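# Move the alphabetically first lettered box into the door tote

## Task

Find the box in this office whose top letter is earliest in the alphabet and place only that box inside the tote near the door, fully inside with no part over the rim, without the robot tipping over or being left leaning.

## Robot and tools

ROBOT. A Hello Robot Stretch 3 with one arm: a two-wheel base (0.33 m long, 0.34 m wide, round rear) that pivots about the point between its drive wheels, 0.05 m behind the front edge. A lift rides a vertical mast, and the telescoping arm reaches out to the robot's RIGHT, so to shift the gripper forward or back you drive the base. The base cannot slide sideways. With the arm pulled in and the wrist folded, the wrist pokes up to 0.06 m past the right side and a turn sweeps a 0.28 m radius; an unfolded level wrist reaches beyond that. The head carries head_camera and nav_camera; wrist_camera is on the gripper. A loose object may occasionally get nudged by something else.

FRAMES. All positions are in metres. Base frame: origin on the floor between the drive wheels, x forward, y left, z up. hand_pose, given in the base frame, marks where the closed fingertips meet; with all wrist joints at zero its x axis is up, y points back along the arm toward the mast, z toward the robot's rear. Fingertips are 0.04 m round pads. The odometry frame is the base frame at scene start; base_odometry counts only wheel rotation (slip looks like travel), heading in rad, left positive, -3.142 to 3.142.

move. One action per call; every key except cameras and blocking belongs to the action. Give base, joints or both (optionally with speeds, pace, contact_limits), or servos alone. base holds exactly one relative command, an offset from where the base last measured itself: {"translate_m": d}, metres, forward positive, -3 to 3; or {"rotate_rad": d}, radians, left positive, -6.4 to 6.4. joints is an object of absolute targets by name (units and ranges; tolerance for done): lift_m 0 to 1.1 (±0.004); arm_m 0 to 0.52 extension (±0.004); wrist_yaw_rad -1.345 to 4.42, 0 along the arm, positive toward the front (±0.02); wrist_pitch_rad -1.57 to 0.451, 0 level, negative tips fingers down (±0.05); wrist_roll_rad -2.911 to 2.918, 0 fingers side by side (±0.02); gripper_m -0.089 to 0.179, larger is wider, actual fingertip gap about 0.007 m smaller near closed and 0.025 m smaller fully open (±0.004); head_pan_rad -3.953 to 1.73, 0 ahead, positive left, -1.57 looks along the arm (±0.1); head_tilt_rad -1.53 to 0.419, negative down (±0.1). pace is "default" or "max"; speeds caps per-motion top speed by the same keys (plus translate_m, rotate_rad), up to the max value. Default/max: translate 0.12/0.30 m/s, rotate 0.76/1.90 rad/s, lift 0.11/0.15 m/s, arm 0.14/0.40 m/s; the base is capped at 0.10 m/s and 0.63 rad/s unless lift_m < 0.30, arm_m < 0.03 and wrist_yaw_rad > 2.54. {"servos": "reboot"} re-enables servos that shut themselves off. Motions begin together; a move is cut off after 14 s (time_out). blocking true (default) returns when everything rests; false returns in about 0.5 s while motion continues, and a later move replaces only the targets it names. Unknown keys make a call invalid; out-of-range values are refused, and a refusal or an uncommanded stop cancels the rest of that reply's move, wait and finished_scene calls.

contact_limits, placed only beside its own command: arm_m a motor_effort percent (1 to 100; negative sense when retracting); lift_m as {"down": v, "up": v}, 1 to 100 of extra force beyond free motion (below about 12 may trip in free motion; defaults 32 to 47 down, 21 to 36 up); translate_m and rotate_rad a wheel effort that stops the base, active only during that move. Without a limit the base has no contact stop.

wait(seconds 0 to 10) returns state and images, early if moves finish. stop brakes all your running motions; braked ones read stopped and may keep pressing. zoom_image(camera, region [x0,y0,x1,y1] pixels, top-left origin, at most 504 by 504) enlarges the latest image of a camera that was in the newest result. finished_scene(scene = current number) ends the scene irreversibly; the goal must hold without the robot. cameras: list from head_camera, nav_camera, wrist_camera, all; omitted means all, [] none.

RESULTS. The pictures line orders the images. head_camera images arrive rotated (turn a quarter clockwise to view upright); nav_camera the other way. move reports done or the worst status. base_status/joint_status: done, moving, off_target (rested short, may still push), stopped, contact_stop (that joint goes slack), time_out, torque_fault (target dropped; wrist/head limp until reboot). on_its_own lists uncommanded behaviour; held at is a target, not a reading. lidar_m: 12 ranges for 30-degree sectors, first straight ahead, counterclockwise (4th left, 7th behind, 10th right), seen only at 0.17 m height, 0.15 to 12 m; - means nothing or too near; misses glass and thin legs, and the robot hides sector 5 and parts of 6, 9, 10. wrist_depth_mm (45 to 1000) and head_depth_mm (280 to 4000): 7x7 median depths from top left; - for out of range, hidden, or plain far surfaces. motor_effort: percent, positive toward higher values, peak in brackets; wheels positive push forward; wrist pitch full is about 45, roll about 72. turned_by_wheels vs turned_by_imu: trust the IMU if they differ by over 0.15 rad. base_tilt in degrees (forward, right), up to about 4 degrees bias.

GRIPPER. Close to below the object's width to grip (lower squeezes harder; resend if it slips); open to 0.05 above its width or fully to release. Readings do not prove a grasp.

CAUTIONS. Before folding the wrist (yaw to 3.0) or unfolding it, put lift_m between 0.32 and 0.95, pitch -0.4, roll near 0; once folded, lift may go to 0.25. With yaw below -0.4 keep pitch at -0.5 or lower. Wrist and head push without stopping and fault after sustained strain. Pushing something rigid with the gripper above about 0.45 m, or driving while holding or hooking a fixed thing, can tip the robot; if base_tilt leans, back the gripper off. Use a low lift down limit when lowering onto surfaces. Avoid drops, releasing moving items, slams, hard hits and strong pushes.

Each tool is called by a JSON object that holds its "method" and its "body".

## Session

{"method": "move", "body": {"joints": {"head_pan_rad": 0.5, "head_tilt_rad": -0.45}, "pace": "max", "cameras": ["nav_camera"]}}

{"method": "move", "body": {"joints": {"head_pan_rad": 1.6}, "pace": "max", "cameras": ["nav_camera"]}}

{"method": "move", "body": {"joints": {"head_pan_rad": -0.6}, "pace": "max", "cameras": ["nav_camera"]}}

{"method": "move", "body": {"joints": {"head_pan_rad": -1.7}, "pace": "max", "cameras": ["nav_camera"]}}

{"method": "move", "body": {"joints": {"head_pan_rad": -2.8}, "pace": "max", "cameras": ["nav_camera"]}}

{"method": "move", "body": {"joints": {"head_pan_rad": -3.9}, "pace": "max", "cameras": ["nav_camera"]}}

Scene clock: 0.77 s.
move: done
base_odometry: x=+0.000 y=+0.000 heading=+0.000
turned_by_wheels: +0.000
turned_by_imu: +0.000
base_tilt: forward=+1.0 right=-0.3
lidar_m: 1.39 2.07 1.11 0.87 0.86 0.91 1.35 1.08 1.13 0.89 0.88 0.94
head_depth_mm: 1719 1834 1981 2175 2148 1664 1392 / 1747 1878 2022 2207 2130 1687 1393 / 1758 1900 2076 2225 2106 1683 1392 / 1782 1940 2102 2256 2133 1675 1375 / 1831 1965 2148 2356 2112 1676 1384 / 1880 2002 2173 2387 2119 1669 1373 / 1875 2043 2190 2470 2097 1666 1388
base_status: not commanded
joint_positions: lift_m=+0.410 arm_m=+0.002 wrist_yaw_rad=+2.888 wrist_pitch_rad=-0.323 wrist_roll_rad=+0.000 gripper_m=+0.037 head_pan_rad=+0.509 head_tilt_rad=-0.450
joint_status: all done
measured_speeds: all 0
motor_effort: left_wheel=-0.4(0.5) right_wheel=+1.3(2.4) lift_m=+26.0(26.5) arm_m=-10.1(10.3) wrist_yaw_rad=+0.7(1.3) wrist_pitch_rad=+2.4(3.1) wrist_roll_rad=+0.6(1.1) gripper_m=+0.0(1.0) head_pan_rad=+2.0(4.1) head_tilt_rad=-1.3(2.7)
hand_pose: x=+0.0377 y=+0.0812 z=+0.4448 quat_wxyz=(+0.201, +0.706, +0.025, +0.678) (m; base frame)
wrist_depth_mm: - 718 - - - - - / 133 739 - - - - - / 140 175 - - - - - / 150 168 - - - - - / 160 171 959 913 913 923 928 / 709 182 128 695 721 745 741 / 625 192 602 626 583 622 629
pictures: nav_camera (sideways)
Images, in order (width x height): nav_camera 672x504.

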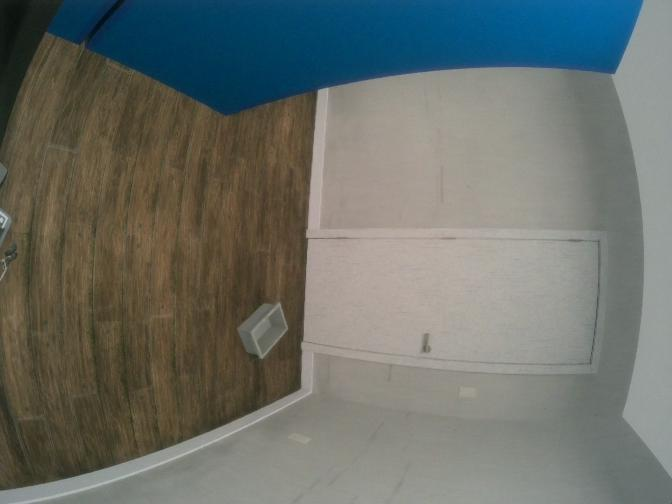

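Scene clock: 1.70 s.
move: done
base_odometry: x=+0.000 y=+0.000 heading=+0.000
turned_by_wheels: +0.000
turned_by_imu: +0.000
base_tilt: forward=+1.0 right=+0.0
lidar_m: 1.38 2.07 1.11 0.86 0.86 0.91 1.35 1.08 1.14 0.89 0.88 0.94
head_depth_mm: 816 889 972 1065 1198 1350 1392 / 790 856 937 1030 1144 1288 1385 / 769 832 904 989 1095 1237 1337 / 749 805 876 951 1058 1179 1303 / 735 793 857 931 1027 1136 1265 / 711 757 817 894 979 1082 1204 / 692 742 795 860 944 1039 -
base_status: not commanded
joint_positions: lift_m=+0.410 arm_m=+0.002 wrist_yaw_rad=+2.888 wrist_pitch_rad=-0.323 wrist_roll_rad=+0.000 gripper_m=+0.037 head_pan_rad=+1.632 head_tilt_rad=-0.450
joint_status: all done
measured_speeds: all 0
motor_effort: left_wheel=-0.3(0.4) right_wheel=+2.1(2.6) lift_m=+26.0(26.6) arm_m=-12.4(12.7) wrist_yaw_rad=+1.0(1.1) wrist_pitch_rad=+2.6(3.2) wrist_roll_rad=+0.8(1.0) gripper_m=-0.3(1.4) head_pan_rad=-1.1(4.5) head_tilt_rad=-2.6(4.2)
hand_pose: x=+0.0377 y=+0.0812 z=+0.4448 quat_wxyz=(+0.201, +0.706, +0.025, +0.678) (m; base frame)
wrist_depth_mm: - 729 - - - - - / 133 737 - - - - - / 140 175 - - - - - / 150 167 - - - - - / 159 172 946 928 912 925 938 / 711 182 128 683 721 744 756 / 624 192 598 622 591 617 627
pictures: nav_camera (sideways)
Images, in order (width x height): nav_camera 672x504.

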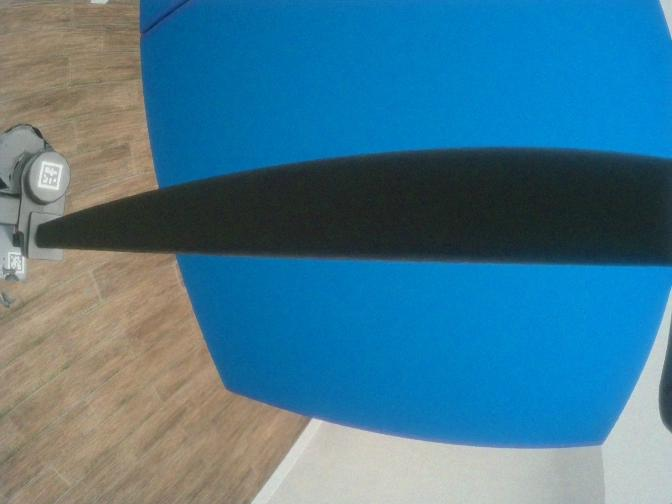

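Scene clock: 2.87 s.
move: done
base_odometry: x=+0.000 y=+0.000 heading=+0.000
turned_by_wheels: +0.000
turned_by_imu: +0.000
base_tilt: forward=+1.1 right=-0.3
lidar_m: 1.39 2.07 1.11 0.86 0.86 0.91 1.35 1.08 1.14 0.89 0.88 0.94
head_depth_mm: 737 787 838 899 970 1057 1148 / 779 831 894 958 1045 1131 1254 / 823 880 945 1030 1122 1239 1318 / 869 938 1015 1101 1213 1337 1383 / 925 1005 1085 1194 1316 1489 1378 / 987 1078 1170 1298 1450 1595 1375 / 1056 1160 1276 1432 1621 1671 1364
base_status: not commanded
joint_positions: lift_m=+0.410 arm_m=+0.002 wrist_yaw_rad=+2.888 wrist_pitch_rad=-0.323 wrist_roll_rad=+0.000 gripper_m=+0.037 head_pan_rad=-0.635 head_tilt_rad=-0.450
joint_status: all done
measured_speeds: all 0
motor_effort: left_wheel=-0.4(0.5) right_wheel=+1.8(2.4) lift_m=+26.4(26.9) arm_m=-16.0(16.0) wrist_yaw_rad=+0.9(1.4) wrist_pitch_rad=+2.6(3.1) wrist_roll_rad=+1.0(1.1) gripper_m=-0.4(1.1) head_pan_rad=+0.4(5.5) head_tilt_rad=-2.4(2.9)
hand_pose: x=+0.0377 y=+0.0812 z=+0.4448 quat_wxyz=(+0.201, +0.706, +0.025, +0.678) (m; base frame)
wrist_depth_mm: - 722 - - - - - / 133 758 - - - - - / 140 174 - - - - - / 149 167 - - - - - / 160 172 977 921 928 926 937 / 723 184 127 694 719 760 763 / 619 193 608 626 590 629 632
pictures: nav_camera (sideways)
Images, in order (width x height): nav_camera 672x504.

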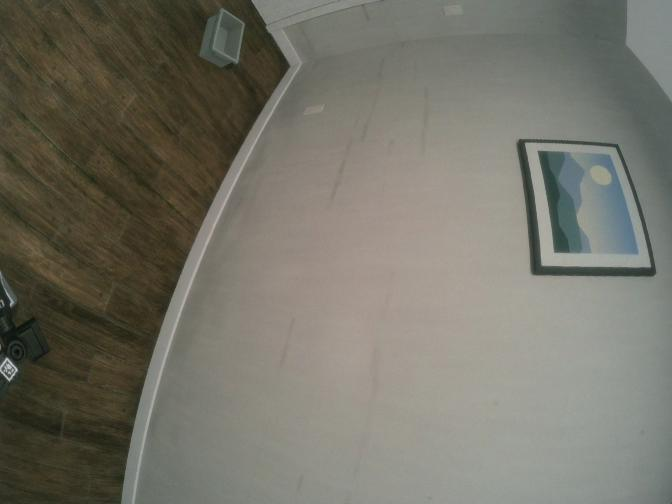

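Scene clock: 3.80 s.
move: done
base_odometry: x=+0.000 y=+0.000 heading=+0.000
turned_by_wheels: +0.000
turned_by_imu: +0.000
base_tilt: forward=+1.0 right=-0.2
lidar_m: 1.39 2.07 1.11 0.87 0.86 0.91 1.35 1.08 1.14 0.89 0.88 0.94
head_depth_mm: 1018 1107 1211 1372 1566 1656 1402 / 951 1040 1140 1266 1420 1596 1395 / 899 974 1065 1169 1303 1482 1382 / 848 921 997 1094 1209 1346 1382 / 808 865 937 1018 1120 1238 1322 / 769 821 884 959 1040 1155 1271 / 732 784 837 909 983 1071 1184
base_status: not commanded
joint_positions: lift_m=+0.410 arm_m=+0.002 wrist_yaw_rad=+2.888 wrist_pitch_rad=-0.323 wrist_roll_rad=+0.000 gripper_m=+0.037 head_pan_rad=-1.742 head_tilt_rad=-0.450
joint_status: all done
measured_speeds: all 0
motor_effort: left_wheel=-0.2(0.5) right_wheel=+1.6(2.4) lift_m=+26.9(27.0) arm_m=-18.4(18.6) wrist_yaw_rad=+0.7(1.1) wrist_pitch_rad=+2.4(3.1) wrist_roll_rad=+0.7(1.0) gripper_m=-1.2(1.2) head_pan_rad=+1.0(5.4) head_tilt_rad=-2.1(2.7)
hand_pose: x=+0.0377 y=+0.0812 z=+0.4448 quat_wxyz=(+0.201, +0.706, +0.025, +0.678) (m; base frame)
wrist_depth_mm: - 726 - - - - - / 133 743 - - - - - / 140 174 - - - - - / 149 168 - - - - - / 160 171 970 914 936 945 935 / 715 182 128 700 729 748 751 / 622 193 599 641 587 629 632
pictures: nav_camera (sideways)
Images, in order (width x height): nav_camera 672x504.

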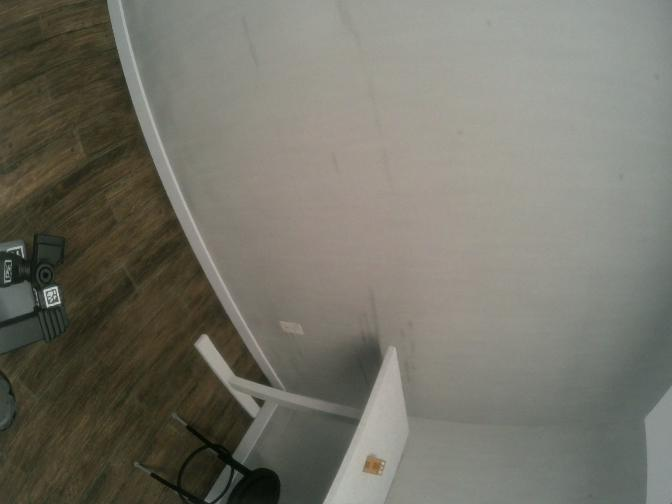

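Scene clock: 4.73 s.
move: done
base_odometry: x=+0.000 y=+0.000 heading=+0.000
turned_by_wheels: +0.000
turned_by_imu: +0.000
base_tilt: forward=+1.0 right=-0.1
lidar_m: 1.39 2.07 1.11 0.87 0.86 0.91 1.35 1.08 1.14 0.89 0.88 0.94
head_depth_mm: 1463 1578 1281 1847 1926 1626 1391 / 1456 1573 1230 1864 1990 1669 1390 / 1448 1552 1267 1837 2008 1697 1383 / 1437 1530 1265 1823 1898 1626 1390 / 1429 1546 1254 1504 1370 1629 1379 / 1423 1519 1248 1774 1409 1628 1374 / 1410 1521 1231 1791 1958 1662 1370
base_status: not commanded
joint_positions: lift_m=+0.410 arm_m=+0.002 wrist_yaw_rad=+2.888 wrist_pitch_rad=-0.323 wrist_roll_rad=+0.000 gripper_m=+0.037 head_pan_rad=-2.845 head_tilt_rad=-0.450
joint_status: all done
measured_speeds: all 0
motor_effort: left_wheel=-0.3(0.4) right_wheel=+1.7(2.5) lift_m=+27.2(27.2) arm_m=-21.3(21.3) wrist_yaw_rad=+0.7(1.4) wrist_pitch_rad=+3.0(3.1) wrist_roll_rad=+0.8(1.0) gripper_m=-0.4(0.9) head_pan_rad=+1.9(4.8) head_tilt_rad=-1.9(3.3)
hand_pose: x=+0.0377 y=+0.0812 z=+0.4448 quat_wxyz=(+0.201, +0.706, +0.025, +0.678) (m; base frame)
wrist_depth_mm: - 712 - - - - - / 133 749 - - - - - / 140 174 - - - - - / 150 167 - - - - - / 160 171 924 901 926 930 938 / 728 183 128 700 727 747 757 / 619 193 613 625 591 622 627
pictures: nav_camera (sideways)
Images, in order (width x height): nav_camera 672x504.

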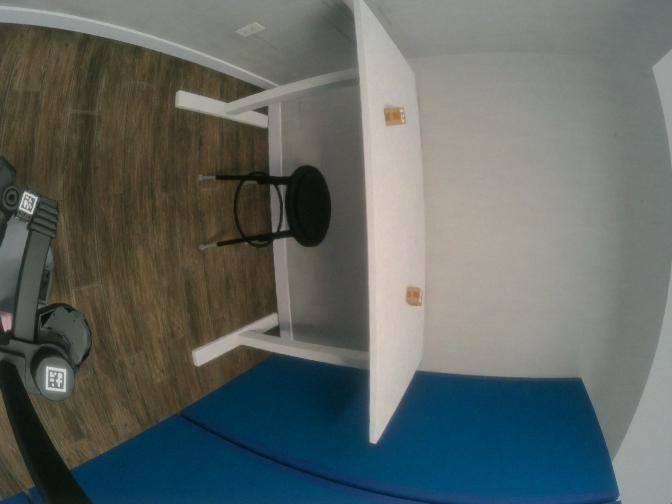

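Scene clock: 5.67 s.
move: done
base_odometry: x=+0.000 y=+0.000 heading=+0.000
turned_by_wheels: +0.000
turned_by_imu: +0.000
base_tilt: forward=+0.9 right=-0.3
lidar_m: 1.39 2.07 1.11 0.87 0.86 0.92 1.35 1.08 1.14 0.89 0.88 0.94
head_depth_mm: - - - - - - - / 724 784 - - - - - / 746 798 867 938 1030 1143 1276 / 774 836 903 981 1086 1197 1325 / 809 873 945 1034 1151 1286 1359 / 842 911 997 1093 1213 1367 1382 / 880 956 1056 1164 1298 1475 1373
base_status: not commanded
joint_positions: lift_m=+0.410 arm_m=+0.002 wrist_yaw_rad=+2.888 wrist_pitch_rad=-0.323 wrist_roll_rad=+0.000 gripper_m=+0.037 head_pan_rad=-3.946 head_tilt_rad=-0.450
joint_status: all done
measured_speeds: all 0
motor_effort: left_wheel=-0.2(0.5) right_wheel=+2.0(2.5) lift_m=+27.0(27.5) arm_m=-23.5(23.6) wrist_yaw_rad=+0.6(1.2) wrist_pitch_rad=+2.6(2.9) wrist_roll_rad=+1.0(1.0) gripper_m=-0.3(1.6) head_pan_rad=+2.7(4.3) head_tilt_rad=-1.6(2.7)
hand_pose: x=+0.0377 y=+0.0812 z=+0.4448 quat_wxyz=(+0.201, +0.706, +0.025, +0.678) (m; base frame)
wrist_depth_mm: - 730 - - - - - / 133 740 - - - - - / 140 175 - - - - - / 150 167 - - - - - / 161 173 954 908 899 955 929 / 712 182 127 695 705 753 758 / 623 193 617 622 592 627 633
pictures: nav_camera (sideways)
Images, in order (width x height): nav_camera 672x504.

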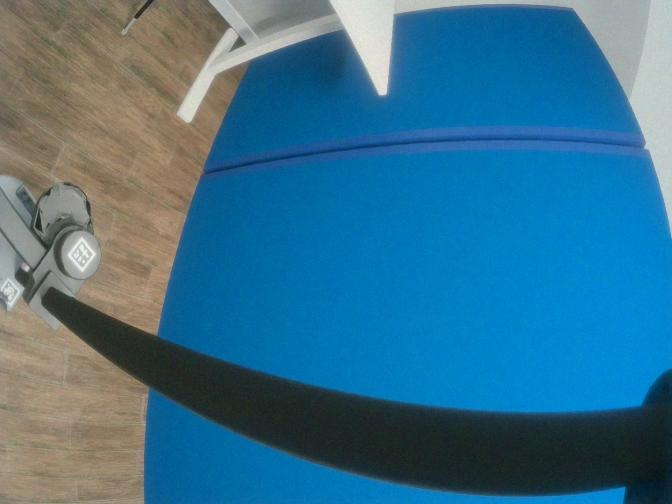

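{"method": "move", "body": {"base": {"rotate_rad": -2.795}, "joints": {"lift_m": 0.28, "wrist_yaw_rad": 3.1, "wrist_pitch_rad": -0.42, "head_pan_rad": 0.4, "head_tilt_rad": -0.4}, "pace": "max", "cameras": []}}

{"method": "move", "body": {"base": {"translate_m": 0.36}, "pace": "max", "contact_limits": {"translate_m": 40}, "cameras": ["head_camera"]}}

{"method": "zoom_image", "body": {"camera": "head_camera", "region": [330, 150, 530, 350]}}

{"method": "move", "body": {"joints": {"head_pan_rad": -0.33}, "pace": "max", "cameras": ["head_camera"]}}

{"method": "zoom_image", "body": {"camera": "head_camera", "region": [330, 150, 530, 350]}}

Scene clock: 34.80 s.
move: done
base_odometry: x=+0.000 y=+0.000 heading=-2.795
turned_by_wheels: -2.795
turned_by_imu: -2.783
base_tilt: forward=+1.0 right=-0.3
lidar_m: 1.08 1.11 0.93 0.88 0.90 1.18 2.07 1.28 0.90 0.85 0.87 1.15
head_depth_mm: 1387 1466 1522 1022 1315 1718 1445 / 1448 1545 1567 1088 1798 1648 1439 / 1504 1609 1530 1083 2010 1749 1437 / 1560 1673 1538 1455 2027 1688 1429 / 1517 1621 1556 1727 1920 1702 1425 / 1314 1368 1398 1517 1637 1652 1434 / 1147 1197 1245 1308 1378 1464 1438
base_status: done
joint_positions: lift_m=+0.280 arm_m=+0.002 wrist_yaw_rad=+3.097 wrist_pitch_rad=-0.436 wrist_roll_rad=+0.000 gripper_m=+0.037 head_pan_rad=+0.415 head_tilt_rad=-0.400
joint_status: all done
measured_speeds: translate_m=+0.000 rotate_rad=+0.000 lift_m=+0.000 arm_m=+0.000 wrist_yaw_rad=+0.000 wrist_pitch_rad=+0.000 wrist_roll_rad=+0.000 head_pan_rad=-0.024 head_tilt_rad=+0.000
motor_effort: left_wheel=+8.4(18.6) right_wheel=-8.4(16.0) lift_m=+23.3(24.6) arm_m=-22.7(23.7) wrist_yaw_rad=+3.2(9.0) wrist_pitch_rad=+2.6(4.7) wrist_roll_rad=+0.8(1.1) gripper_m=-1.2(1.5) head_pan_rad=-3.5(4.9) head_tilt_rad=+4.5(6.4)
hand_pose: x=-0.0114 y=+0.0752 z=+0.2887 quat_wxyz=(+0.169, +0.693, +0.138, +0.687) (m; base frame)
wrist_depth_mm: - - 141 - - - - / - - 154 - - - - / - 845 168 927 913 - - / 730 740 186 748 739 737 742 / 593 592 197 595 597 606 610 / 504 506 128 291 489 507 501 / 431 274 254 267 277 434 432
pictures: none
No camera images: "cameras" was empty.

Scene clock: 37.30 s.
move: done
base_odometry: x=-0.339 y=-0.122 heading=-2.794
turned_by_wheels: +0.000
turned_by_imu: +0.000
base_tilt: forward=+0.9 right=-0.3
lidar_m: 0.72 0.77 0.94 0.90 0.92 1.21 2.43 1.25 0.88 0.84 0.86 1.03
head_depth_mm: 1082 1141 1214 901 627 954 922 / 1127 1192 1257 894 627 984 1347 / 1166 1237 1302 889 649 1051 1374 / 1220 1297 1360 883 678 1703 1430 / 1264 1349 1400 803 709 1770 1427 / 1302 1382 1449 881 1186 1340 1395 / 1191 1248 1281 872 1404 1516 1446
base_status: done
joint_positions: lift_m=+0.280 arm_m=+0.002 wrist_yaw_rad=+3.098 wrist_pitch_rad=-0.436 wrist_roll_rad=+0.000 gripper_m=+0.037 head_pan_rad=+0.401 head_tilt_rad=-0.399
joint_status: not commanded
measured_speeds: all 0
motor_effort: left_wheel=+5.7(14.8) right_wheel=+2.0(15.4) lift_m=+25.2(25.3) arm_m=-20.8(23.0) wrist_yaw_rad=+2.7(3.4) wrist_pitch_rad=+2.8(3.1) wrist_roll_rad=+0.8(1.1) gripper_m=+0.5(1.0) head_pan_rad=-3.7(4.4) head_tilt_rad=+2.0(4.5)
contact_limits: translate_m 40 (maximum 100)
hand_pose: x=-0.0115 y=+0.0752 z=+0.2887 quat_wxyz=(+0.168, +0.693, +0.138, +0.687) (m; base frame)
wrist_depth_mm: - - 142 - - - - / - - 154 - - - - / 861 882 168 921 - - - / 739 733 185 745 735 739 740 / 592 592 198 603 607 606 604 / 503 503 128 291 487 498 503 / 432 273 254 267 277 438 439
pictures: head_camera (sideways)
Images, in order (width x height): head_camera 896x504.

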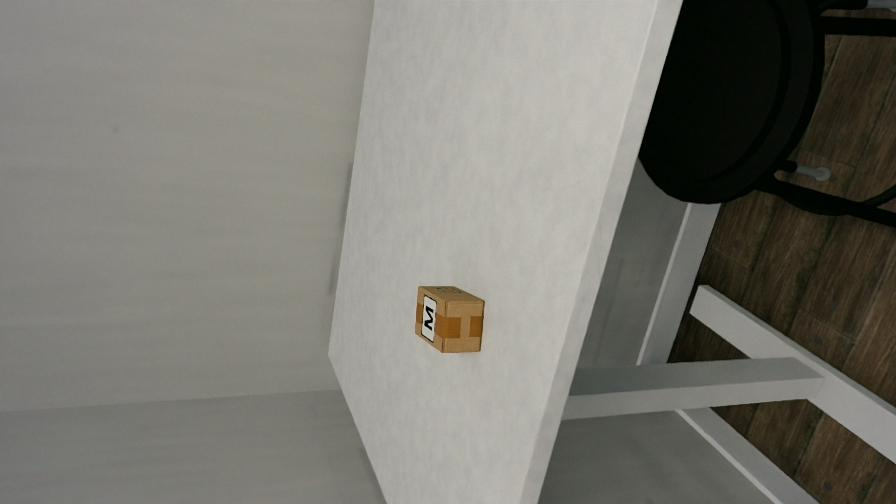

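Scaled by 2.520 from the camera's 896x504 image, which has a finer 1280x720 frame.

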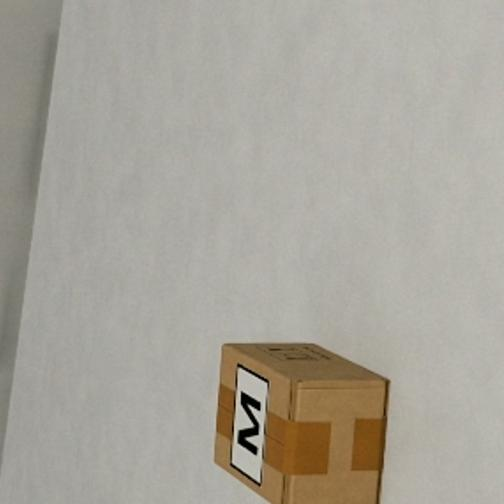

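Scene clock: 38.13 s.
move: done
base_odometry: x=-0.339 y=-0.122 heading=-2.794
turned_by_wheels: +0.000
turned_by_imu: +0.000
base_tilt: forward=+1.0 right=-0.1
lidar_m: 0.72 0.77 0.95 0.89 0.92 1.21 2.43 1.25 0.88 0.83 0.85 1.03
head_depth_mm: 1229 1259 1293 902 1312 1448 1414 / 1253 1346 1420 897 721 1298 1365 / 1221 1310 1375 891 681 1750 1431 / 1180 1260 1323 888 649 1697 1436 / 1139 1219 1282 880 647 1648 1435 / 1099 1170 1257 877 617 1568 1358 / 1075 1140 1216 871 614 971 1329
base_status: not commanded
joint_positions: lift_m=+0.280 arm_m=+0.002 wrist_yaw_rad=+3.098 wrist_pitch_rad=-0.436 wrist_roll_rad=+0.000 gripper_m=+0.037 head_pan_rad=-0.348 head_tilt_rad=-0.399
joint_status: all done
measured_speeds: all 0
motor_effort: left_wheel=+5.9(5.9) right_wheel=+1.8(2.2) lift_m=+26.2(26.3) arm_m=-19.7(21.0) wrist_yaw_rad=+3.1(3.1) wrist_pitch_rad=+2.6(2.9) wrist_roll_rad=+0.8(1.1) gripper_m=+0.5(0.8) head_pan_rad=-0.5(6.2) head_tilt_rad=+2.5(4.0)
contact_limits: translate_m 40 (maximum 100)
hand_pose: x=-0.0115 y=+0.0752 z=+0.2887 quat_wxyz=(+0.168, +0.693, +0.138, +0.687) (m; base frame)
wrist_depth_mm: - - 142 - - - - / - - 155 - - - - / 870 868 169 899 - - - / 745 726 186 726 736 739 750 / 603 599 198 599 608 605 607 / 502 500 127 294 491 501 509 / 428 274 254 266 277 433 433
pictures: head_camera (sideways)
Images, in order (width x height): head_camera 896x504.

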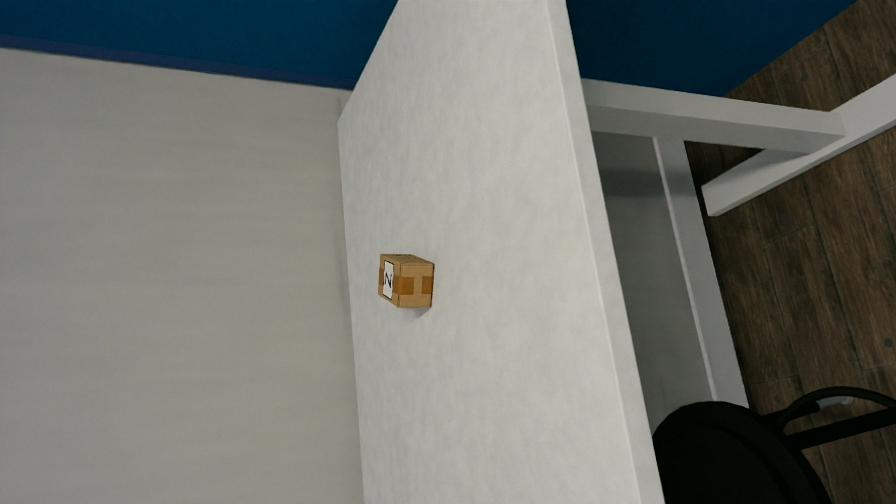

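Scaled by 2.520 from the camera's 896x504 image, which has a finer 1280x720 frame.

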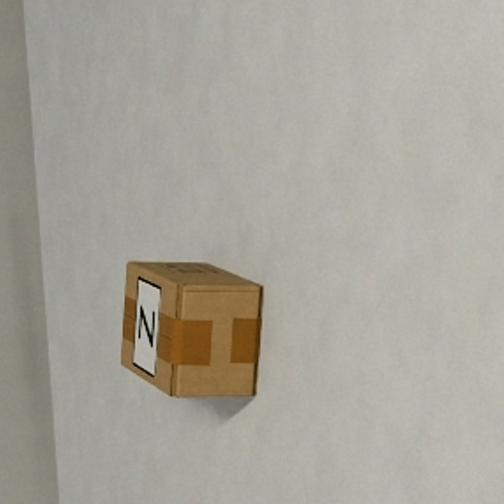

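{"method": "move", "body": {"base": {"rotate_rad": 0.24}, "joints": {"head_pan_rad": 0.0, "head_tilt_rad": -0.45}, "pace": "max", "cameras": []}}

{"method": "move", "body": {"base": {"translate_m": -2.05}, "pace": "max", "contact_limits": {"translate_m": 40}, "cameras": []}}

{"method": "move", "body": {"base": {"rotate_rad": -1.81}, "joints": {"head_pan_rad": 0.95, "head_tilt_rad": -0.45}, "pace": "max", "cameras": ["nav_camera"]}}

{"method": "move", "body": {"joints": {"head_pan_rad": 0.0}, "pace": "max", "cameras": ["nav_camera"]}}

Scene clock: 66.50 s.
move: done
base_odometry: x=-0.339 y=-0.122 heading=-2.555
turned_by_wheels: +0.240
turned_by_imu: +0.240
base_tilt: forward=+1.1 right=-0.2
lidar_m: 0.72 1.06 0.90 0.90 1.00 1.60 2.42 1.02 0.84 0.84 0.93 0.72
head_depth_mm: 1068 1140 1202 801 584 1555 1403 / 1090 1170 1221 800 604 995 1303 / 1116 1197 1256 799 628 990 1392 / 1138 1228 1265 797 653 1041 1352 / 1169 1264 1259 792 652 1688 1395 / 1202 1302 1257 755 1720 1685 1380 / 1234 1335 1244 756 1190 1335 1351
base_status: done
joint_positions: lift_m=+0.280 arm_m=+0.002 wrist_yaw_rad=+3.098 wrist_pitch_rad=-0.436 wrist_roll_rad=+0.000 gripper_m=+0.037 head_pan_rad=+0.009 head_tilt_rad=-0.447
joint_status: all done
measured_speeds: all 0
motor_effort: left_wheel=-8.6(14.1) right_wheel=+10.0(16.3) lift_m=+30.3(30.4) arm_m=-16.6(16.7) wrist_yaw_rad=+2.2(3.2) wrist_pitch_rad=+2.6(3.3) wrist_roll_rad=+1.0(1.1) gripper_m=-0.5(0.8) head_pan_rad=+0.9(4.0) head_tilt_rad=-3.0(6.4)
hand_pose: x=-0.0115 y=+0.0752 z=+0.2887 quat_wxyz=(+0.168, +0.693, +0.138, +0.687) (m; base frame)
wrist_depth_mm: - - 142 - - - - / - - 154 - - - - / - - 169 932 910 860 - / 733 766 186 737 742 732 755 / 601 597 197 600 602 603 605 / 505 505 128 293 486 498 501 / 433 274 254 268 275 434 430
pictures: none
No camera images: "cameras" was empty.

Scene clock: 74.80 s.
move: done
base_odometry: x=+1.369 y=+1.012 heading=-2.555
turned_by_wheels: +0.000
turned_by_imu: +0.003
base_tilt: forward=+1.0 right=-0.1
lidar_m: 2.73 1.55 1.28 0.98 0.52 0.42 0.45 0.50 0.81 3.06 0.69 0.82
head_depth_mm: 2743 2909 3197 2868 2115 1691 1403 / 2771 2948 3256 2951 2133 1667 1378 / 2882 3054 3234 2881 2120 1671 1383 / 2966 3088 3506 2930 2113 1679 1379 / 3049 3098 3416 2880 2134 1672 1371 / 2567 2700 2868 2748 2102 1661 1376 / 2143 2229 2335 2414 2100 1660 1377
base_status: done
joint_positions: lift_m=+0.280 arm_m=+0.002 wrist_yaw_rad=+3.098 wrist_pitch_rad=-0.436 wrist_roll_rad=+0.000 gripper_m=+0.037 head_pan_rad=+0.000 head_tilt_rad=-0.451
joint_status: not commanded
measured_speeds: all 0
motor_effort: left_wheel=-4.4(17.3) right_wheel=+0.7(13.0) lift_m=+22.3(30.4) arm_m=-15.8(16.6) wrist_yaw_rad=+2.6(3.4) wrist_pitch_rad=+2.7(3.2) wrist_roll_rad=+0.8(1.1) gripper_m=+0.1(1.6) head_pan_rad=-3.3(5.2) head_tilt_rad=-1.7(3.9)
contact_limits: translate_m 40 (maximum 100)
hand_pose: x=-0.0115 y=+0.0752 z=+0.2887 quat_wxyz=(+0.168, +0.693, +0.138, +0.687) (m; base frame)
wrist_depth_mm: - - 144 - - - - / - - 156 - - - - / - - 170 - 837 - - / - - 185 739 690 742 736 / 481 580 198 603 599 592 597 / 453 503 128 291 495 503 504 / 421 275 255 268 274 436 434
pictures: none
No camera images: "cameras" was empty.

Scene clock: 77.03 s.
move: done
base_odometry: x=+1.369 y=+1.012 heading=+1.919
turned_by_wheels: -1.810
turned_by_imu: -1.802
base_tilt: forward=+0.9 right=-0.2
lidar_m: 1.56 0.75 0.69 1.59 1.87 1.33 1.28 0.63 0.45 0.42 0.46 0.62
head_depth_mm: 606 668 737 833 948 1101 1293 / 567 619 681 754 852 966 1130 / 590 624 668 730 797 892 1004 / 669 719 777 846 922 1018 1134 / 781 846 928 1027 1152 1298 1345 / 933 1027 1159 1304 1522 1615 1377 / 1154 1313 1509 1777 1940 1667 1379
base_status: done
joint_positions: lift_m=+0.280 arm_m=+0.002 wrist_yaw_rad=+3.098 wrist_pitch_rad=-0.436 wrist_roll_rad=+0.000 gripper_m=+0.037 head_pan_rad=+0.959 head_tilt_rad=-0.451
joint_status: all done
measured_speeds: all 0
motor_effort: left_wheel=+9.3(18.2) right_wheel=-9.0(15.4) lift_m=+25.8(25.8) arm_m=-22.7(23.6) wrist_yaw_rad=+2.6(3.0) wrist_pitch_rad=+3.0(3.1) wrist_roll_rad=+0.7(1.1) gripper_m=+0.1(1.2) head_pan_rad=-3.2(4.4) head_tilt_rad=-0.8(4.5)
hand_pose: x=-0.0115 y=+0.0752 z=+0.2887 quat_wxyz=(+0.168, +0.693, +0.138, +0.687) (m; base frame)
wrist_depth_mm: - - 145 - - - 529 / - - 156 - - - - / - - 170 - - 657 - / 742 741 186 736 742 703 692 / 596 604 198 597 605 606 608 / 500 501 128 292 493 504 504 / 429 278 253 268 275 437 438
pictures: nav_camera (sideways)
Images, in order (width x height): nav_camera 672x504.

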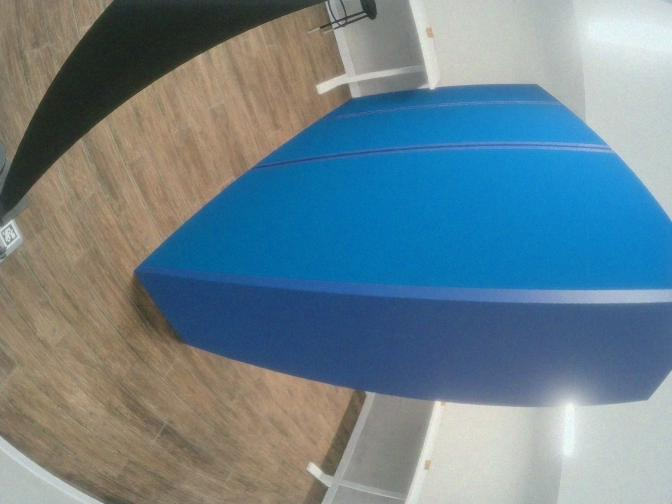

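Scene clock: 77.93 s.
move: done
base_odometry: x=+1.369 y=+1.012 heading=+1.919
turned_by_wheels: +0.000
turned_by_imu: +0.000
base_tilt: forward=+0.9 right=-0.2
lidar_m: 1.56 0.75 0.69 1.58 1.87 1.33 1.28 0.63 0.45 0.42 0.46 0.62
head_depth_mm: 1501 1449 1478 1455 1429 1411 1322 / 2344 2281 2208 2187 1983 1682 1394 / 2990 3209 3474 2915 2129 1683 1385 / 3041 3288 3489 2924 2136 1672 1381 / 3016 3205 3503 2886 2113 1661 1377 / 3075 3205 3431 2903 2104 1665 1374 / 3058 3216 3592 2912 2110 1675 1376
base_status: not commanded
joint_positions: lift_m=+0.280 arm_m=+0.002 wrist_yaw_rad=+3.098 wrist_pitch_rad=-0.436 wrist_roll_rad=+0.000 gripper_m=+0.037 head_pan_rad=-0.020 head_tilt_rad=-0.451
joint_status: all done
measured_speeds: all 0
motor_effort: left_wheel=+9.2(9.4) right_wheel=-8.8(9.2) lift_m=+26.9(27.0) arm_m=-21.6(23.0) wrist_yaw_rad=+2.5(3.1) wrist_pitch_rad=+2.7(3.1) wrist_roll_rad=+0.7(1.0) gripper_m=+0.0(1.2) head_pan_rad=-1.6(4.6) head_tilt_rad=-1.2(1.6)
hand_pose: x=-0.0115 y=+0.0752 z=+0.2887 quat_wxyz=(+0.168, +0.693, +0.138, +0.687) (m; base frame)
wrist_depth_mm: - - 144 - - - 526 / - - 156 - - - - / - - 170 - - 668 - / 739 747 186 737 771 701 668 / 599 596 198 595 608 598 596 / 507 503 127 293 488 509 498 / 430 274 254 268 277 438 435
pictures: nav_camera (sideways)
Images, in order (width x height): nav_camera 672x504.

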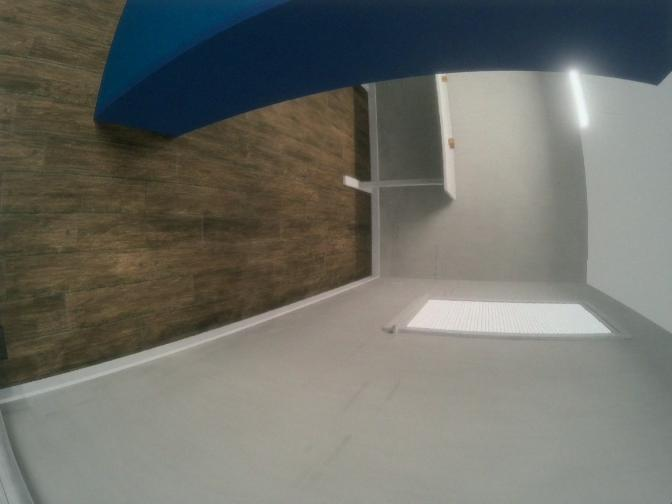

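{"method": "move", "body": {"base": {"translate_m": 1.2}, "pace": "max", "contact_limits": {"translate_m": 40}, "cameras": []}}

{"method": "move", "body": {"base": {"rotate_rad": 1.0}, "joints": {"head_pan_rad": 0.3, "head_tilt_rad": -0.4}, "pace": "max", "cameras": ["nav_camera"]}}

{"method": "move", "body": {"joints": {"head_pan_rad": -0.8}, "pace": "max", "cameras": ["nav_camera"]}}

Scene clock: 102.33 s.
move: done
base_odometry: x=+0.960 y=+2.140 heading=+1.919
turned_by_wheels: +0.000
turned_by_imu: +0.000
base_tilt: forward=+0.9 right=-0.1
lidar_m: 1.43 1.92 2.57 1.46 0.67 0.76 1.75 0.61 0.43 0.41 0.42 0.57
head_depth_mm: 1496 1457 1440 1390 1381 1358 1302 / 1942 2060 2212 2214 1964 1674 1383 / 1949 2096 2315 2484 2137 1673 1387 / 1968 2090 2274 2488 2138 1671 1385 / 1952 2126 2301 2496 2125 1682 1376 / 1966 2103 2307 2492 2106 1673 1381 / 1987 2091 2285 2512 2108 1647 1371
base_status: done
joint_positions: lift_m=+0.280 arm_m=+0.002 wrist_yaw_rad=+3.098 wrist_pitch_rad=-0.436 wrist_roll_rad=+0.000 gripper_m=+0.037 head_pan_rad=+0.000 head_tilt_rad=-0.451
joint_status: not commanded
measured_speeds: all 0
motor_effort: left_wheel=+11.4(18.2) right_wheel=-3.9(11.8) lift_m=+23.6(30.6) arm_m=-14.0(19.3) wrist_yaw_rad=+2.4(3.0) wrist_pitch_rad=+2.7(3.2) wrist_roll_rad=+0.8(1.1) gripper_m=+0.4(1.3) head_pan_rad=+2.1(4.5) head_tilt_rad=+2.7(3.5)
contact_limits: translate_m 40 (maximum 100)
hand_pose: x=-0.0115 y=+0.0752 z=+0.2887 quat_wxyz=(+0.168, +0.693, +0.138, +0.687) (m; base frame)
wrist_depth_mm: 508 495 144 - - - - / 538 156 156 - - - - / - - 169 - - - - / - - 186 739 742 767 750 / 600 597 198 591 600 602 599 / 499 502 128 291 494 499 499 / 433 274 254 269 278 435 432
pictures: none
No camera images: "cameras" was empty.

Scene clock: 104.07 s.
move: done
base_odometry: x=+0.960 y=+2.140 heading=+2.918
turned_by_wheels: +1.000
turned_by_imu: +0.996
base_tilt: forward=+0.9 right=-0.1
lidar_m: 2.56 2.38 0.62 0.72 2.43 0.65 0.44 0.41 0.42 0.54 1.21 1.92
head_depth_mm: 3248 3396 3731 3296 2304 1784 1454 / 3129 3325 3540 3262 2289 1758 1449 / 3051 3235 3470 3232 2267 1757 1451 / 3033 3153 3413 3248 2287 1781 1436 / 2914 3046 3282 3235 2259 1760 1447 / 2880 3011 3186 3018 2258 1750 1435 / 2797 2969 3103 3192 2259 1759 1429
base_status: done
joint_positions: lift_m=+0.280 arm_m=+0.002 wrist_yaw_rad=+3.098 wrist_pitch_rad=-0.436 wrist_roll_rad=+0.000 gripper_m=+0.037 head_pan_rad=+0.308 head_tilt_rad=-0.399
joint_status: all done
measured_speeds: all 0
motor_effort: left_wheel=-8.7(15.7) right_wheel=+10.1(16.6) lift_m=+28.1(28.1) arm_m=-19.6(19.6) wrist_yaw_rad=+2.4(3.0) wrist_pitch_rad=+3.0(3.2) wrist_roll_rad=+0.8(1.1) gripper_m=+0.5(1.2) head_pan_rad=-0.3(4.9) head_tilt_rad=+2.4(5.8)
hand_pose: x=-0.0115 y=+0.0752 z=+0.2887 quat_wxyz=(+0.168, +0.693, +0.138, +0.687) (m; base frame)
wrist_depth_mm: - - 144 - - - - / - - 157 - - - - / - - 170 929 - 815 - / 748 745 186 740 715 717 744 / 596 603 198 606 595 601 605 / 502 501 128 293 491 498 502 / 429 276 255 267 278 437 431
pictures: nav_camera (sideways)
Images, in order (width x height): nav_camera 672x504.

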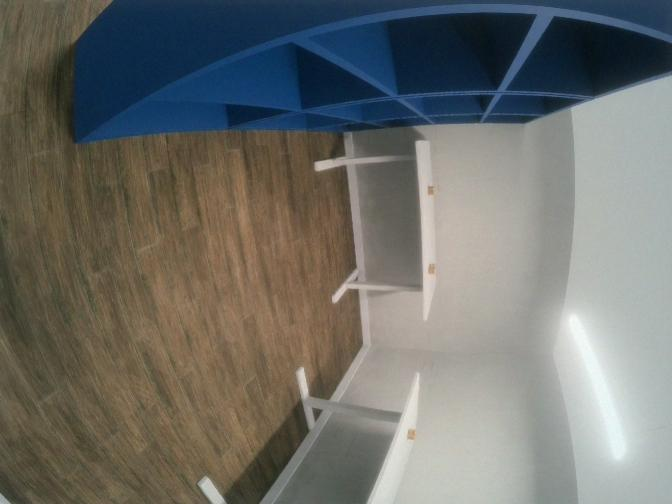

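Scene clock: 105.00 s.
move: done
base_odometry: x=+0.960 y=+2.140 heading=+2.918
turned_by_wheels: +0.000
turned_by_imu: +0.000
base_tilt: forward=+1.0 right=-0.2
lidar_m: 2.57 2.38 0.62 0.72 2.42 0.64 0.44 0.41 0.42 0.54 1.20 1.92
head_depth_mm: 1926 2035 2154 2329 2303 1793 1445 / 1934 2076 2228 2371 2296 1777 1447 / 1990 2092 2284 2461 2320 1755 1441 / 2006 2139 2319 2493 2313 1771 1447 / 2055 2224 1925 2441 2200 1773 1427 / 2094 2213 2193 2638 2255 1747 1428 / 2126 2285 2154 2700 2268 1747 1432
base_status: not commanded
joint_positions: lift_m=+0.280 arm_m=+0.002 wrist_yaw_rad=+3.098 wrist_pitch_rad=-0.436 wrist_roll_rad=+0.000 gripper_m=+0.037 head_pan_rad=-0.821 head_tilt_rad=-0.399
joint_status: all done
measured_speeds: all 0
motor_effort: left_wheel=-8.4(8.8) right_wheel=+9.7(10.5) lift_m=+30.2(30.2) arm_m=-23.5(23.6) wrist_yaw_rad=+2.5(3.0) wrist_pitch_rad=+2.9(3.0) wrist_roll_rad=+0.9(1.0) gripper_m=-0.1(0.8) head_pan_rad=+0.0(3.8) head_tilt_rad=+3.1(3.5)
hand_pose: x=-0.0115 y=+0.0752 z=+0.2887 quat_wxyz=(+0.168, +0.693, +0.138, +0.687) (m; base frame)
wrist_depth_mm: - - 144 - - - - / - - 157 - - - - / - - 170 916 - 801 - / 735 740 185 748 715 725 752 / 594 598 198 606 603 595 604 / 504 502 127 294 494 497 501 / 429 275 252 267 276 437 433
pictures: nav_camera (sideways)
Images, in order (width x height): nav_camera 672x504.

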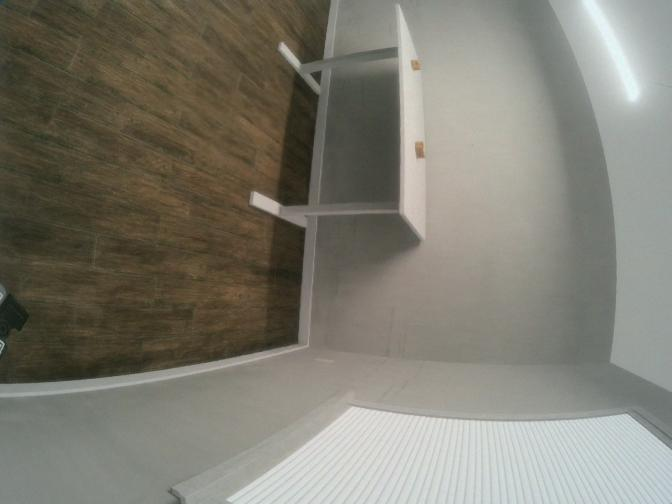

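{"method": "move", "body": {"base": {"rotate_rad": 0.1}, "joints": {"head_pan_rad": -1.4, "head_tilt_rad": -0.35}, "pace": "max", "cameras": []}}

{"method": "move", "body": {"base": {"translate_m": 1.8}, "pace": "max", "contact_limits": {"translate_m": 40}, "cameras": ["head_camera"]}}

{"method": "zoom_image", "body": {"camera": "head_camera", "region": [300, 0, 552, 252]}}

{"method": "zoom_image", "body": {"camera": "head_camera", "region": [300, 252, 552, 504]}}

{"method": "move", "body": {"joints": {"head_pan_rad": 0.65}, "pace": "max", "cameras": ["head_camera"]}}

{"method": "zoom_image", "body": {"camera": "head_camera", "region": [300, 0, 552, 252]}}

{"method": "zoom_image", "body": {"camera": "head_camera", "region": [300, 252, 552, 504]}}

Scene clock: 123.47 s.
move: done
base_odometry: x=+0.960 y=+2.140 heading=+3.018
turned_by_wheels: +0.100
turned_by_imu: +0.100
base_tilt: forward=+1.0 right=-0.2
lidar_m: 3.15 1.46 0.62 0.79 1.48 0.58 0.43 0.41 0.43 0.59 1.66 1.91
head_depth_mm: 642 653 668 688 706 694 759 / 763 787 809 835 848 902 937 / 945 984 1015 1057 1077 1162 1215 / 1266 1327 1385 1459 1550 1635 1453 / 1841 1970 2150 2298 2255 1867 1495 / 1954 2073 2198 2359 2466 1848 1500 / 1925 2029 2137 2285 2355 1863 1480
base_status: done
joint_positions: lift_m=+0.280 arm_m=+0.002 wrist_yaw_rad=+3.098 wrist_pitch_rad=-0.436 wrist_roll_rad=+0.000 gripper_m=+0.037 head_pan_rad=-1.408 head_tilt_rad=-0.351
joint_status: all done
measured_speeds: all 0
motor_effort: left_wheel=-8.4(15.3) right_wheel=+9.0(15.2) lift_m=+29.6(30.5) arm_m=-22.5(23.4) wrist_yaw_rad=+2.6(2.8) wrist_pitch_rad=+2.9(3.0) wrist_roll_rad=+0.8(1.2) gripper_m=-0.1(1.1) head_pan_rad=-0.9(4.8) head_tilt_rad=+3.4(5.7)
hand_pose: x=-0.0115 y=+0.0752 z=+0.2887 quat_wxyz=(+0.168, +0.693, +0.138, +0.687) (m; base frame)
wrist_depth_mm: - - 144 - - 517 - / - - 156 - - - - / - - 170 - - - 889 / 744 732 185 737 746 697 732 / 605 602 198 596 604 601 597 / 506 504 128 293 484 504 502 / 428 275 253 268 278 434 432
pictures: none
No camera images: "cameras" was empty.

Scene clock: 130.90 s.
move: done
base_odometry: x=-0.827 y=+2.362 heading=+3.018
turned_by_wheels: +0.000
turned_by_imu: -0.002
base_tilt: forward=+1.0 right=-0.2
lidar_m: 1.39 1.45 1.55 1.42 1.62 1.51 2.04 1.96 1.36 1.38 0.99 1.01
head_depth_mm: 1367 1464 1547 1030 1831 1880 1515 / 1325 1412 1512 1020 1760 1855 1505 / 1292 1360 1451 1012 792 1798 1506 / 1256 1330 1413 1014 787 1737 1501 / 1234 1299 1373 1007 743 1693 1488 / 1193 1264 1340 1000 738 1644 1486 / 1158 1229 1309 903 700 1609 1489
base_status: done
joint_positions: lift_m=+0.280 arm_m=+0.002 wrist_yaw_rad=+3.098 wrist_pitch_rad=-0.436 wrist_roll_rad=+0.000 gripper_m=+0.037 head_pan_rad=-1.400 head_tilt_rad=-0.350
joint_status: not commanded
measured_speeds: all 0
motor_effort: left_wheel=+5.2(13.1) right_wheel=-0.4(16.0) lift_m=+23.6(29.8) arm_m=-17.4(22.7) wrist_yaw_rad=+2.2(3.1) wrist_pitch_rad=+2.8(3.2) wrist_roll_rad=+0.8(1.2) gripper_m=-0.3(1.6) head_pan_rad=+3.1(4.5) head_tilt_rad=+3.7(5.0)
contact_limits: translate_m 40 (maximum 100)
hand_pose: x=-0.0115 y=+0.0752 z=+0.2887 quat_wxyz=(+0.168, +0.693, +0.138, +0.687) (m; base frame)
wrist_depth_mm: - 902 144 - - - - / - - 156 - - - - / 915 - 170 - - - - / 742 737 186 744 741 753 751 / 606 598 198 602 591 596 598 / 503 504 128 291 485 499 507 / 433 273 252 268 276 434 434
pictures: head_camera (sideways)
Images, in order (width x height): head_camera 896x504.

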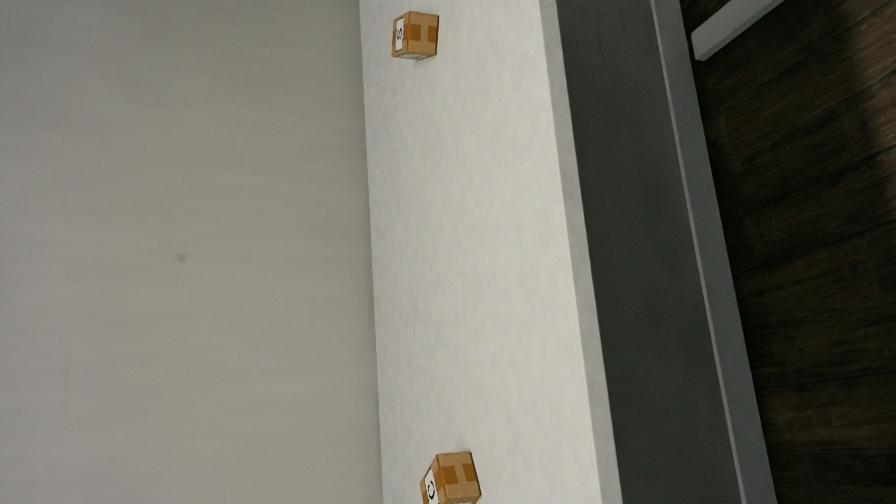

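Scaled by 2.000 from the camera's 896x504 image, which has a finer 1280x720 frame.

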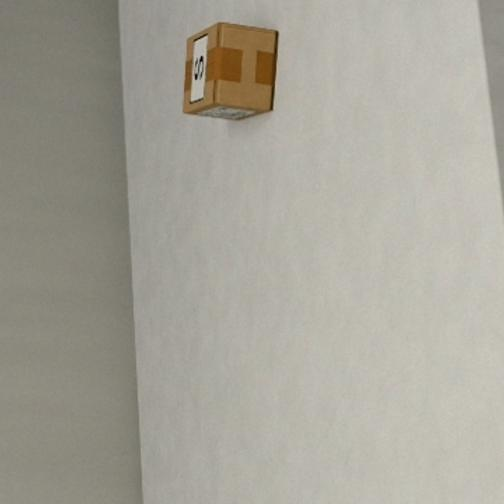

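Scaled by 2.000 from the camera's 896x504 image, which has a finer 1280x720 frame.

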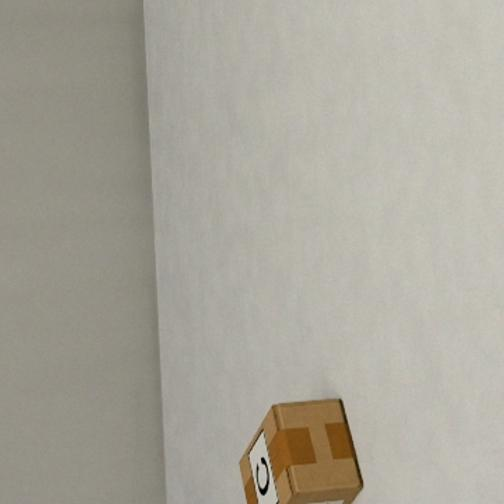

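Scene clock: 132.03 s.
move: done
base_odometry: x=-0.827 y=+2.362 heading=+3.018
turned_by_wheels: +0.000
turned_by_imu: +0.000
base_tilt: forward=+0.8 right=-0.3
lidar_m: 1.39 1.45 1.56 1.42 1.62 1.51 2.03 1.96 1.37 1.38 1.00 1.00
head_depth_mm: 1485 1586 1657 1102 1900 1905 1503 / 1519 1608 1678 1231 1959 1886 1514 / 1565 1654 1744 1232 1994 1864 1511 / 1595 1671 1776 1221 2045 1864 1502 / 1633 1714 1803 1313 2115 1867 1497 / 1660 1784 1841 1307 2185 1868 1495 / 1705 1827 1904 1415 1754 1774 1486
base_status: not commanded
joint_positions: lift_m=+0.280 arm_m=+0.002 wrist_yaw_rad=+3.098 wrist_pitch_rad=-0.436 wrist_roll_rad=+0.000 gripper_m=+0.037 head_pan_rad=+0.698 head_tilt_rad=-0.350
joint_status: all done
measured_speeds: all 0
motor_effort: left_wheel=+5.1(5.2) right_wheel=-0.7(1.2) lift_m=+22.3(23.8) arm_m=-16.3(17.1) wrist_yaw_rad=+2.4(3.0) wrist_pitch_rad=+2.7(3.1) wrist_roll_rad=+0.9(1.1) gripper_m=-1.0(1.0) head_pan_rad=-2.3(5.8) head_tilt_rad=+2.2(4.1)
contact_limits: translate_m 40 (maximum 100)
hand_pose: x=-0.0115 y=+0.0752 z=+0.2887 quat_wxyz=(+0.168, +0.693, +0.138, +0.687) (m; base frame)
wrist_depth_mm: - 930 144 - - - - / - - 157 - - - - / 928 - 170 - - - - / 756 735 184 750 748 736 744 / 604 605 199 598 607 603 598 / 503 505 127 290 488 499 503 / 430 274 253 268 279 432 440
pictures: head_camera (sideways)
Images, in order (width x height): head_camera 896x504.

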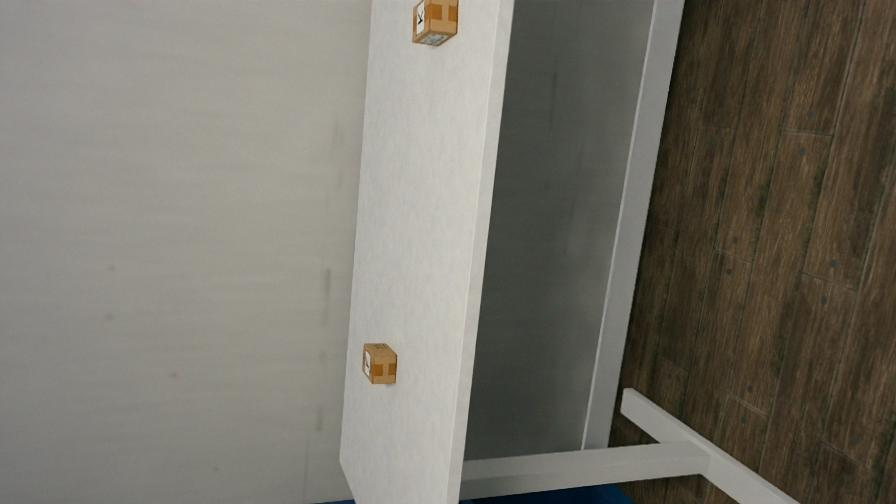

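Scaled by 2.000 from the camera's 896x504 image, which has a finer 1280x720 frame.

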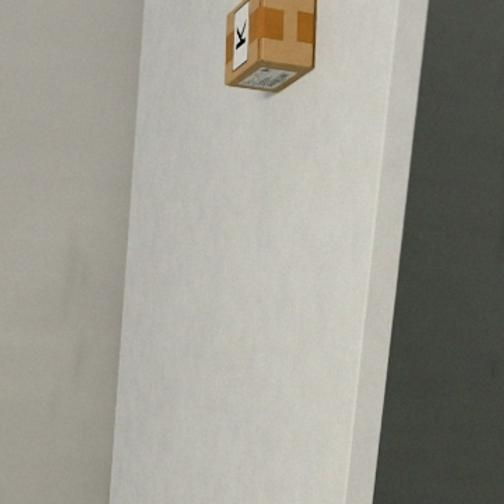

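Scaled by 2.000 from the camera's 896x504 image, which has a finer 1280x720 frame.

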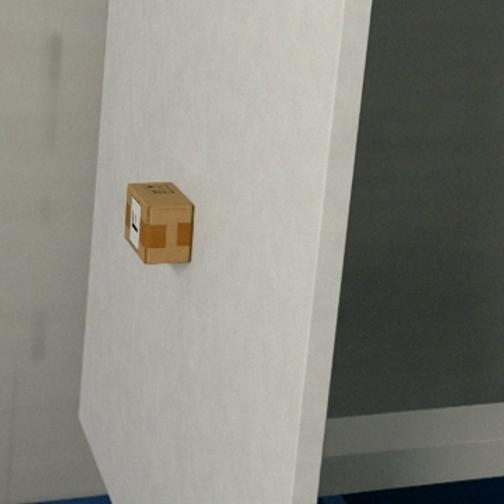

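{"method": "zoom_image", "body": {"camera": "head_camera", "region": [350, 335, 410, 395]}}

{"method": "move", "body": {"joints": {"head_pan_rad": -1.75}, "pace": "max", "cameras": ["head_camera"]}}

{"method": "zoom_image", "body": {"camera": "head_camera", "region": [380, 190, 520, 330]}}

Scaled by 8.400 from the camera's 896x504 image, which has a finer 1280x720 frame.

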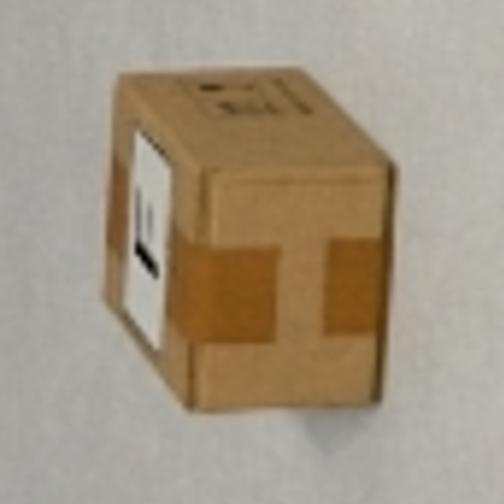

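Scene clock: 139.83 s.
move: done
base_odometry: x=-0.827 y=+2.362 heading=+3.018
turned_by_wheels: +0.000
turned_by_imu: +0.001
base_tilt: forward=+0.8 right=-0.1
lidar_m: 1.39 1.45 1.55 1.42 1.63 1.51 2.03 1.96 1.36 1.38 0.99 1.01
head_depth_mm: 1976 2077 2247 2257 2372 1875 1517 / 1840 1995 2162 1201 2450 1883 1474 / 1692 1830 1926 1093 1575 1743 1495 / 1578 1679 1741 1008 2077 1808 1512 / 1466 1552 1615 1004 1881 1871 1506 / 1366 1436 1520 1002 1711 1783 1490 / 1277 1349 1402 992 774 1684 1490
base_status: not commanded
joint_positions: lift_m=+0.280 arm_m=+0.002 wrist_yaw_rad=+3.098 wrist_pitch_rad=-0.436 wrist_roll_rad=+0.000 gripper_m=+0.037 head_pan_rad=-1.804 head_tilt_rad=-0.350
joint_status: all done
measured_speeds: all 0
motor_effort: left_wheel=+5.0(5.3) right_wheel=-0.9(0.9) lift_m=+20.6(21.0) arm_m=-13.4(14.3) wrist_yaw_rad=+2.2(3.0) wrist_pitch_rad=+2.8(3.1) wrist_roll_rad=+0.8(1.1) gripper_m=-0.5(1.0) head_pan_rad=+2.9(5.5) head_tilt_rad=+3.0(3.6)
contact_limits: translate_m 40 (maximum 100)
hand_pose: x=-0.0115 y=+0.0752 z=+0.2887 quat_wxyz=(+0.168, +0.693, +0.138, +0.687) (m; base frame)
wrist_depth_mm: - 877 144 - - - - / - - 156 - - - - / 916 - 169 - - - - / 747 756 184 732 739 743 752 / 606 602 197 602 592 594 595 / 496 500 127 292 488 502 504 / 435 273 253 268 278 432 428
pictures: head_camera (sideways)
Images, in order (width x height): head_camera 896x504.

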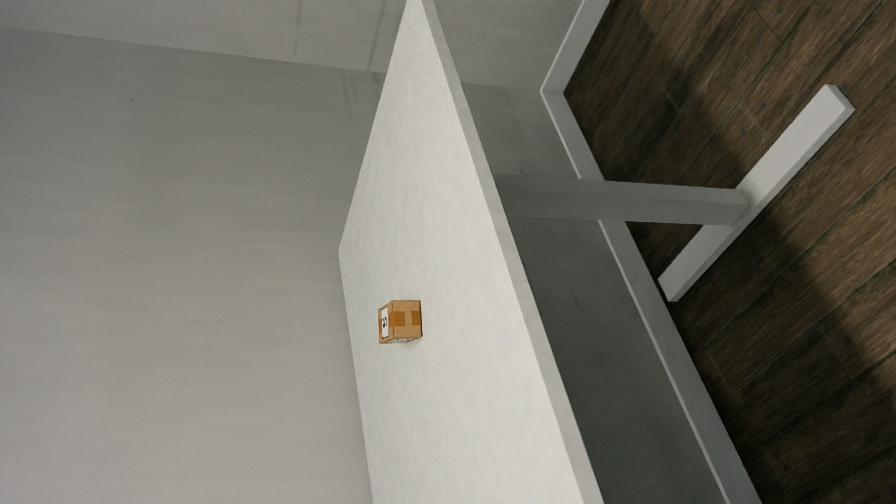

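Scaled by 3.600 from the camera's 896x504 image, which has a finer 1280x720 frame.

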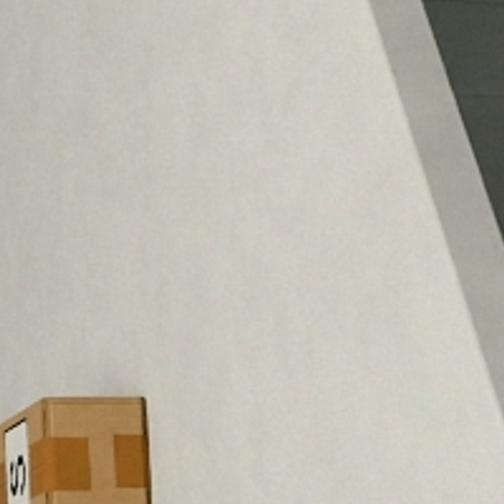

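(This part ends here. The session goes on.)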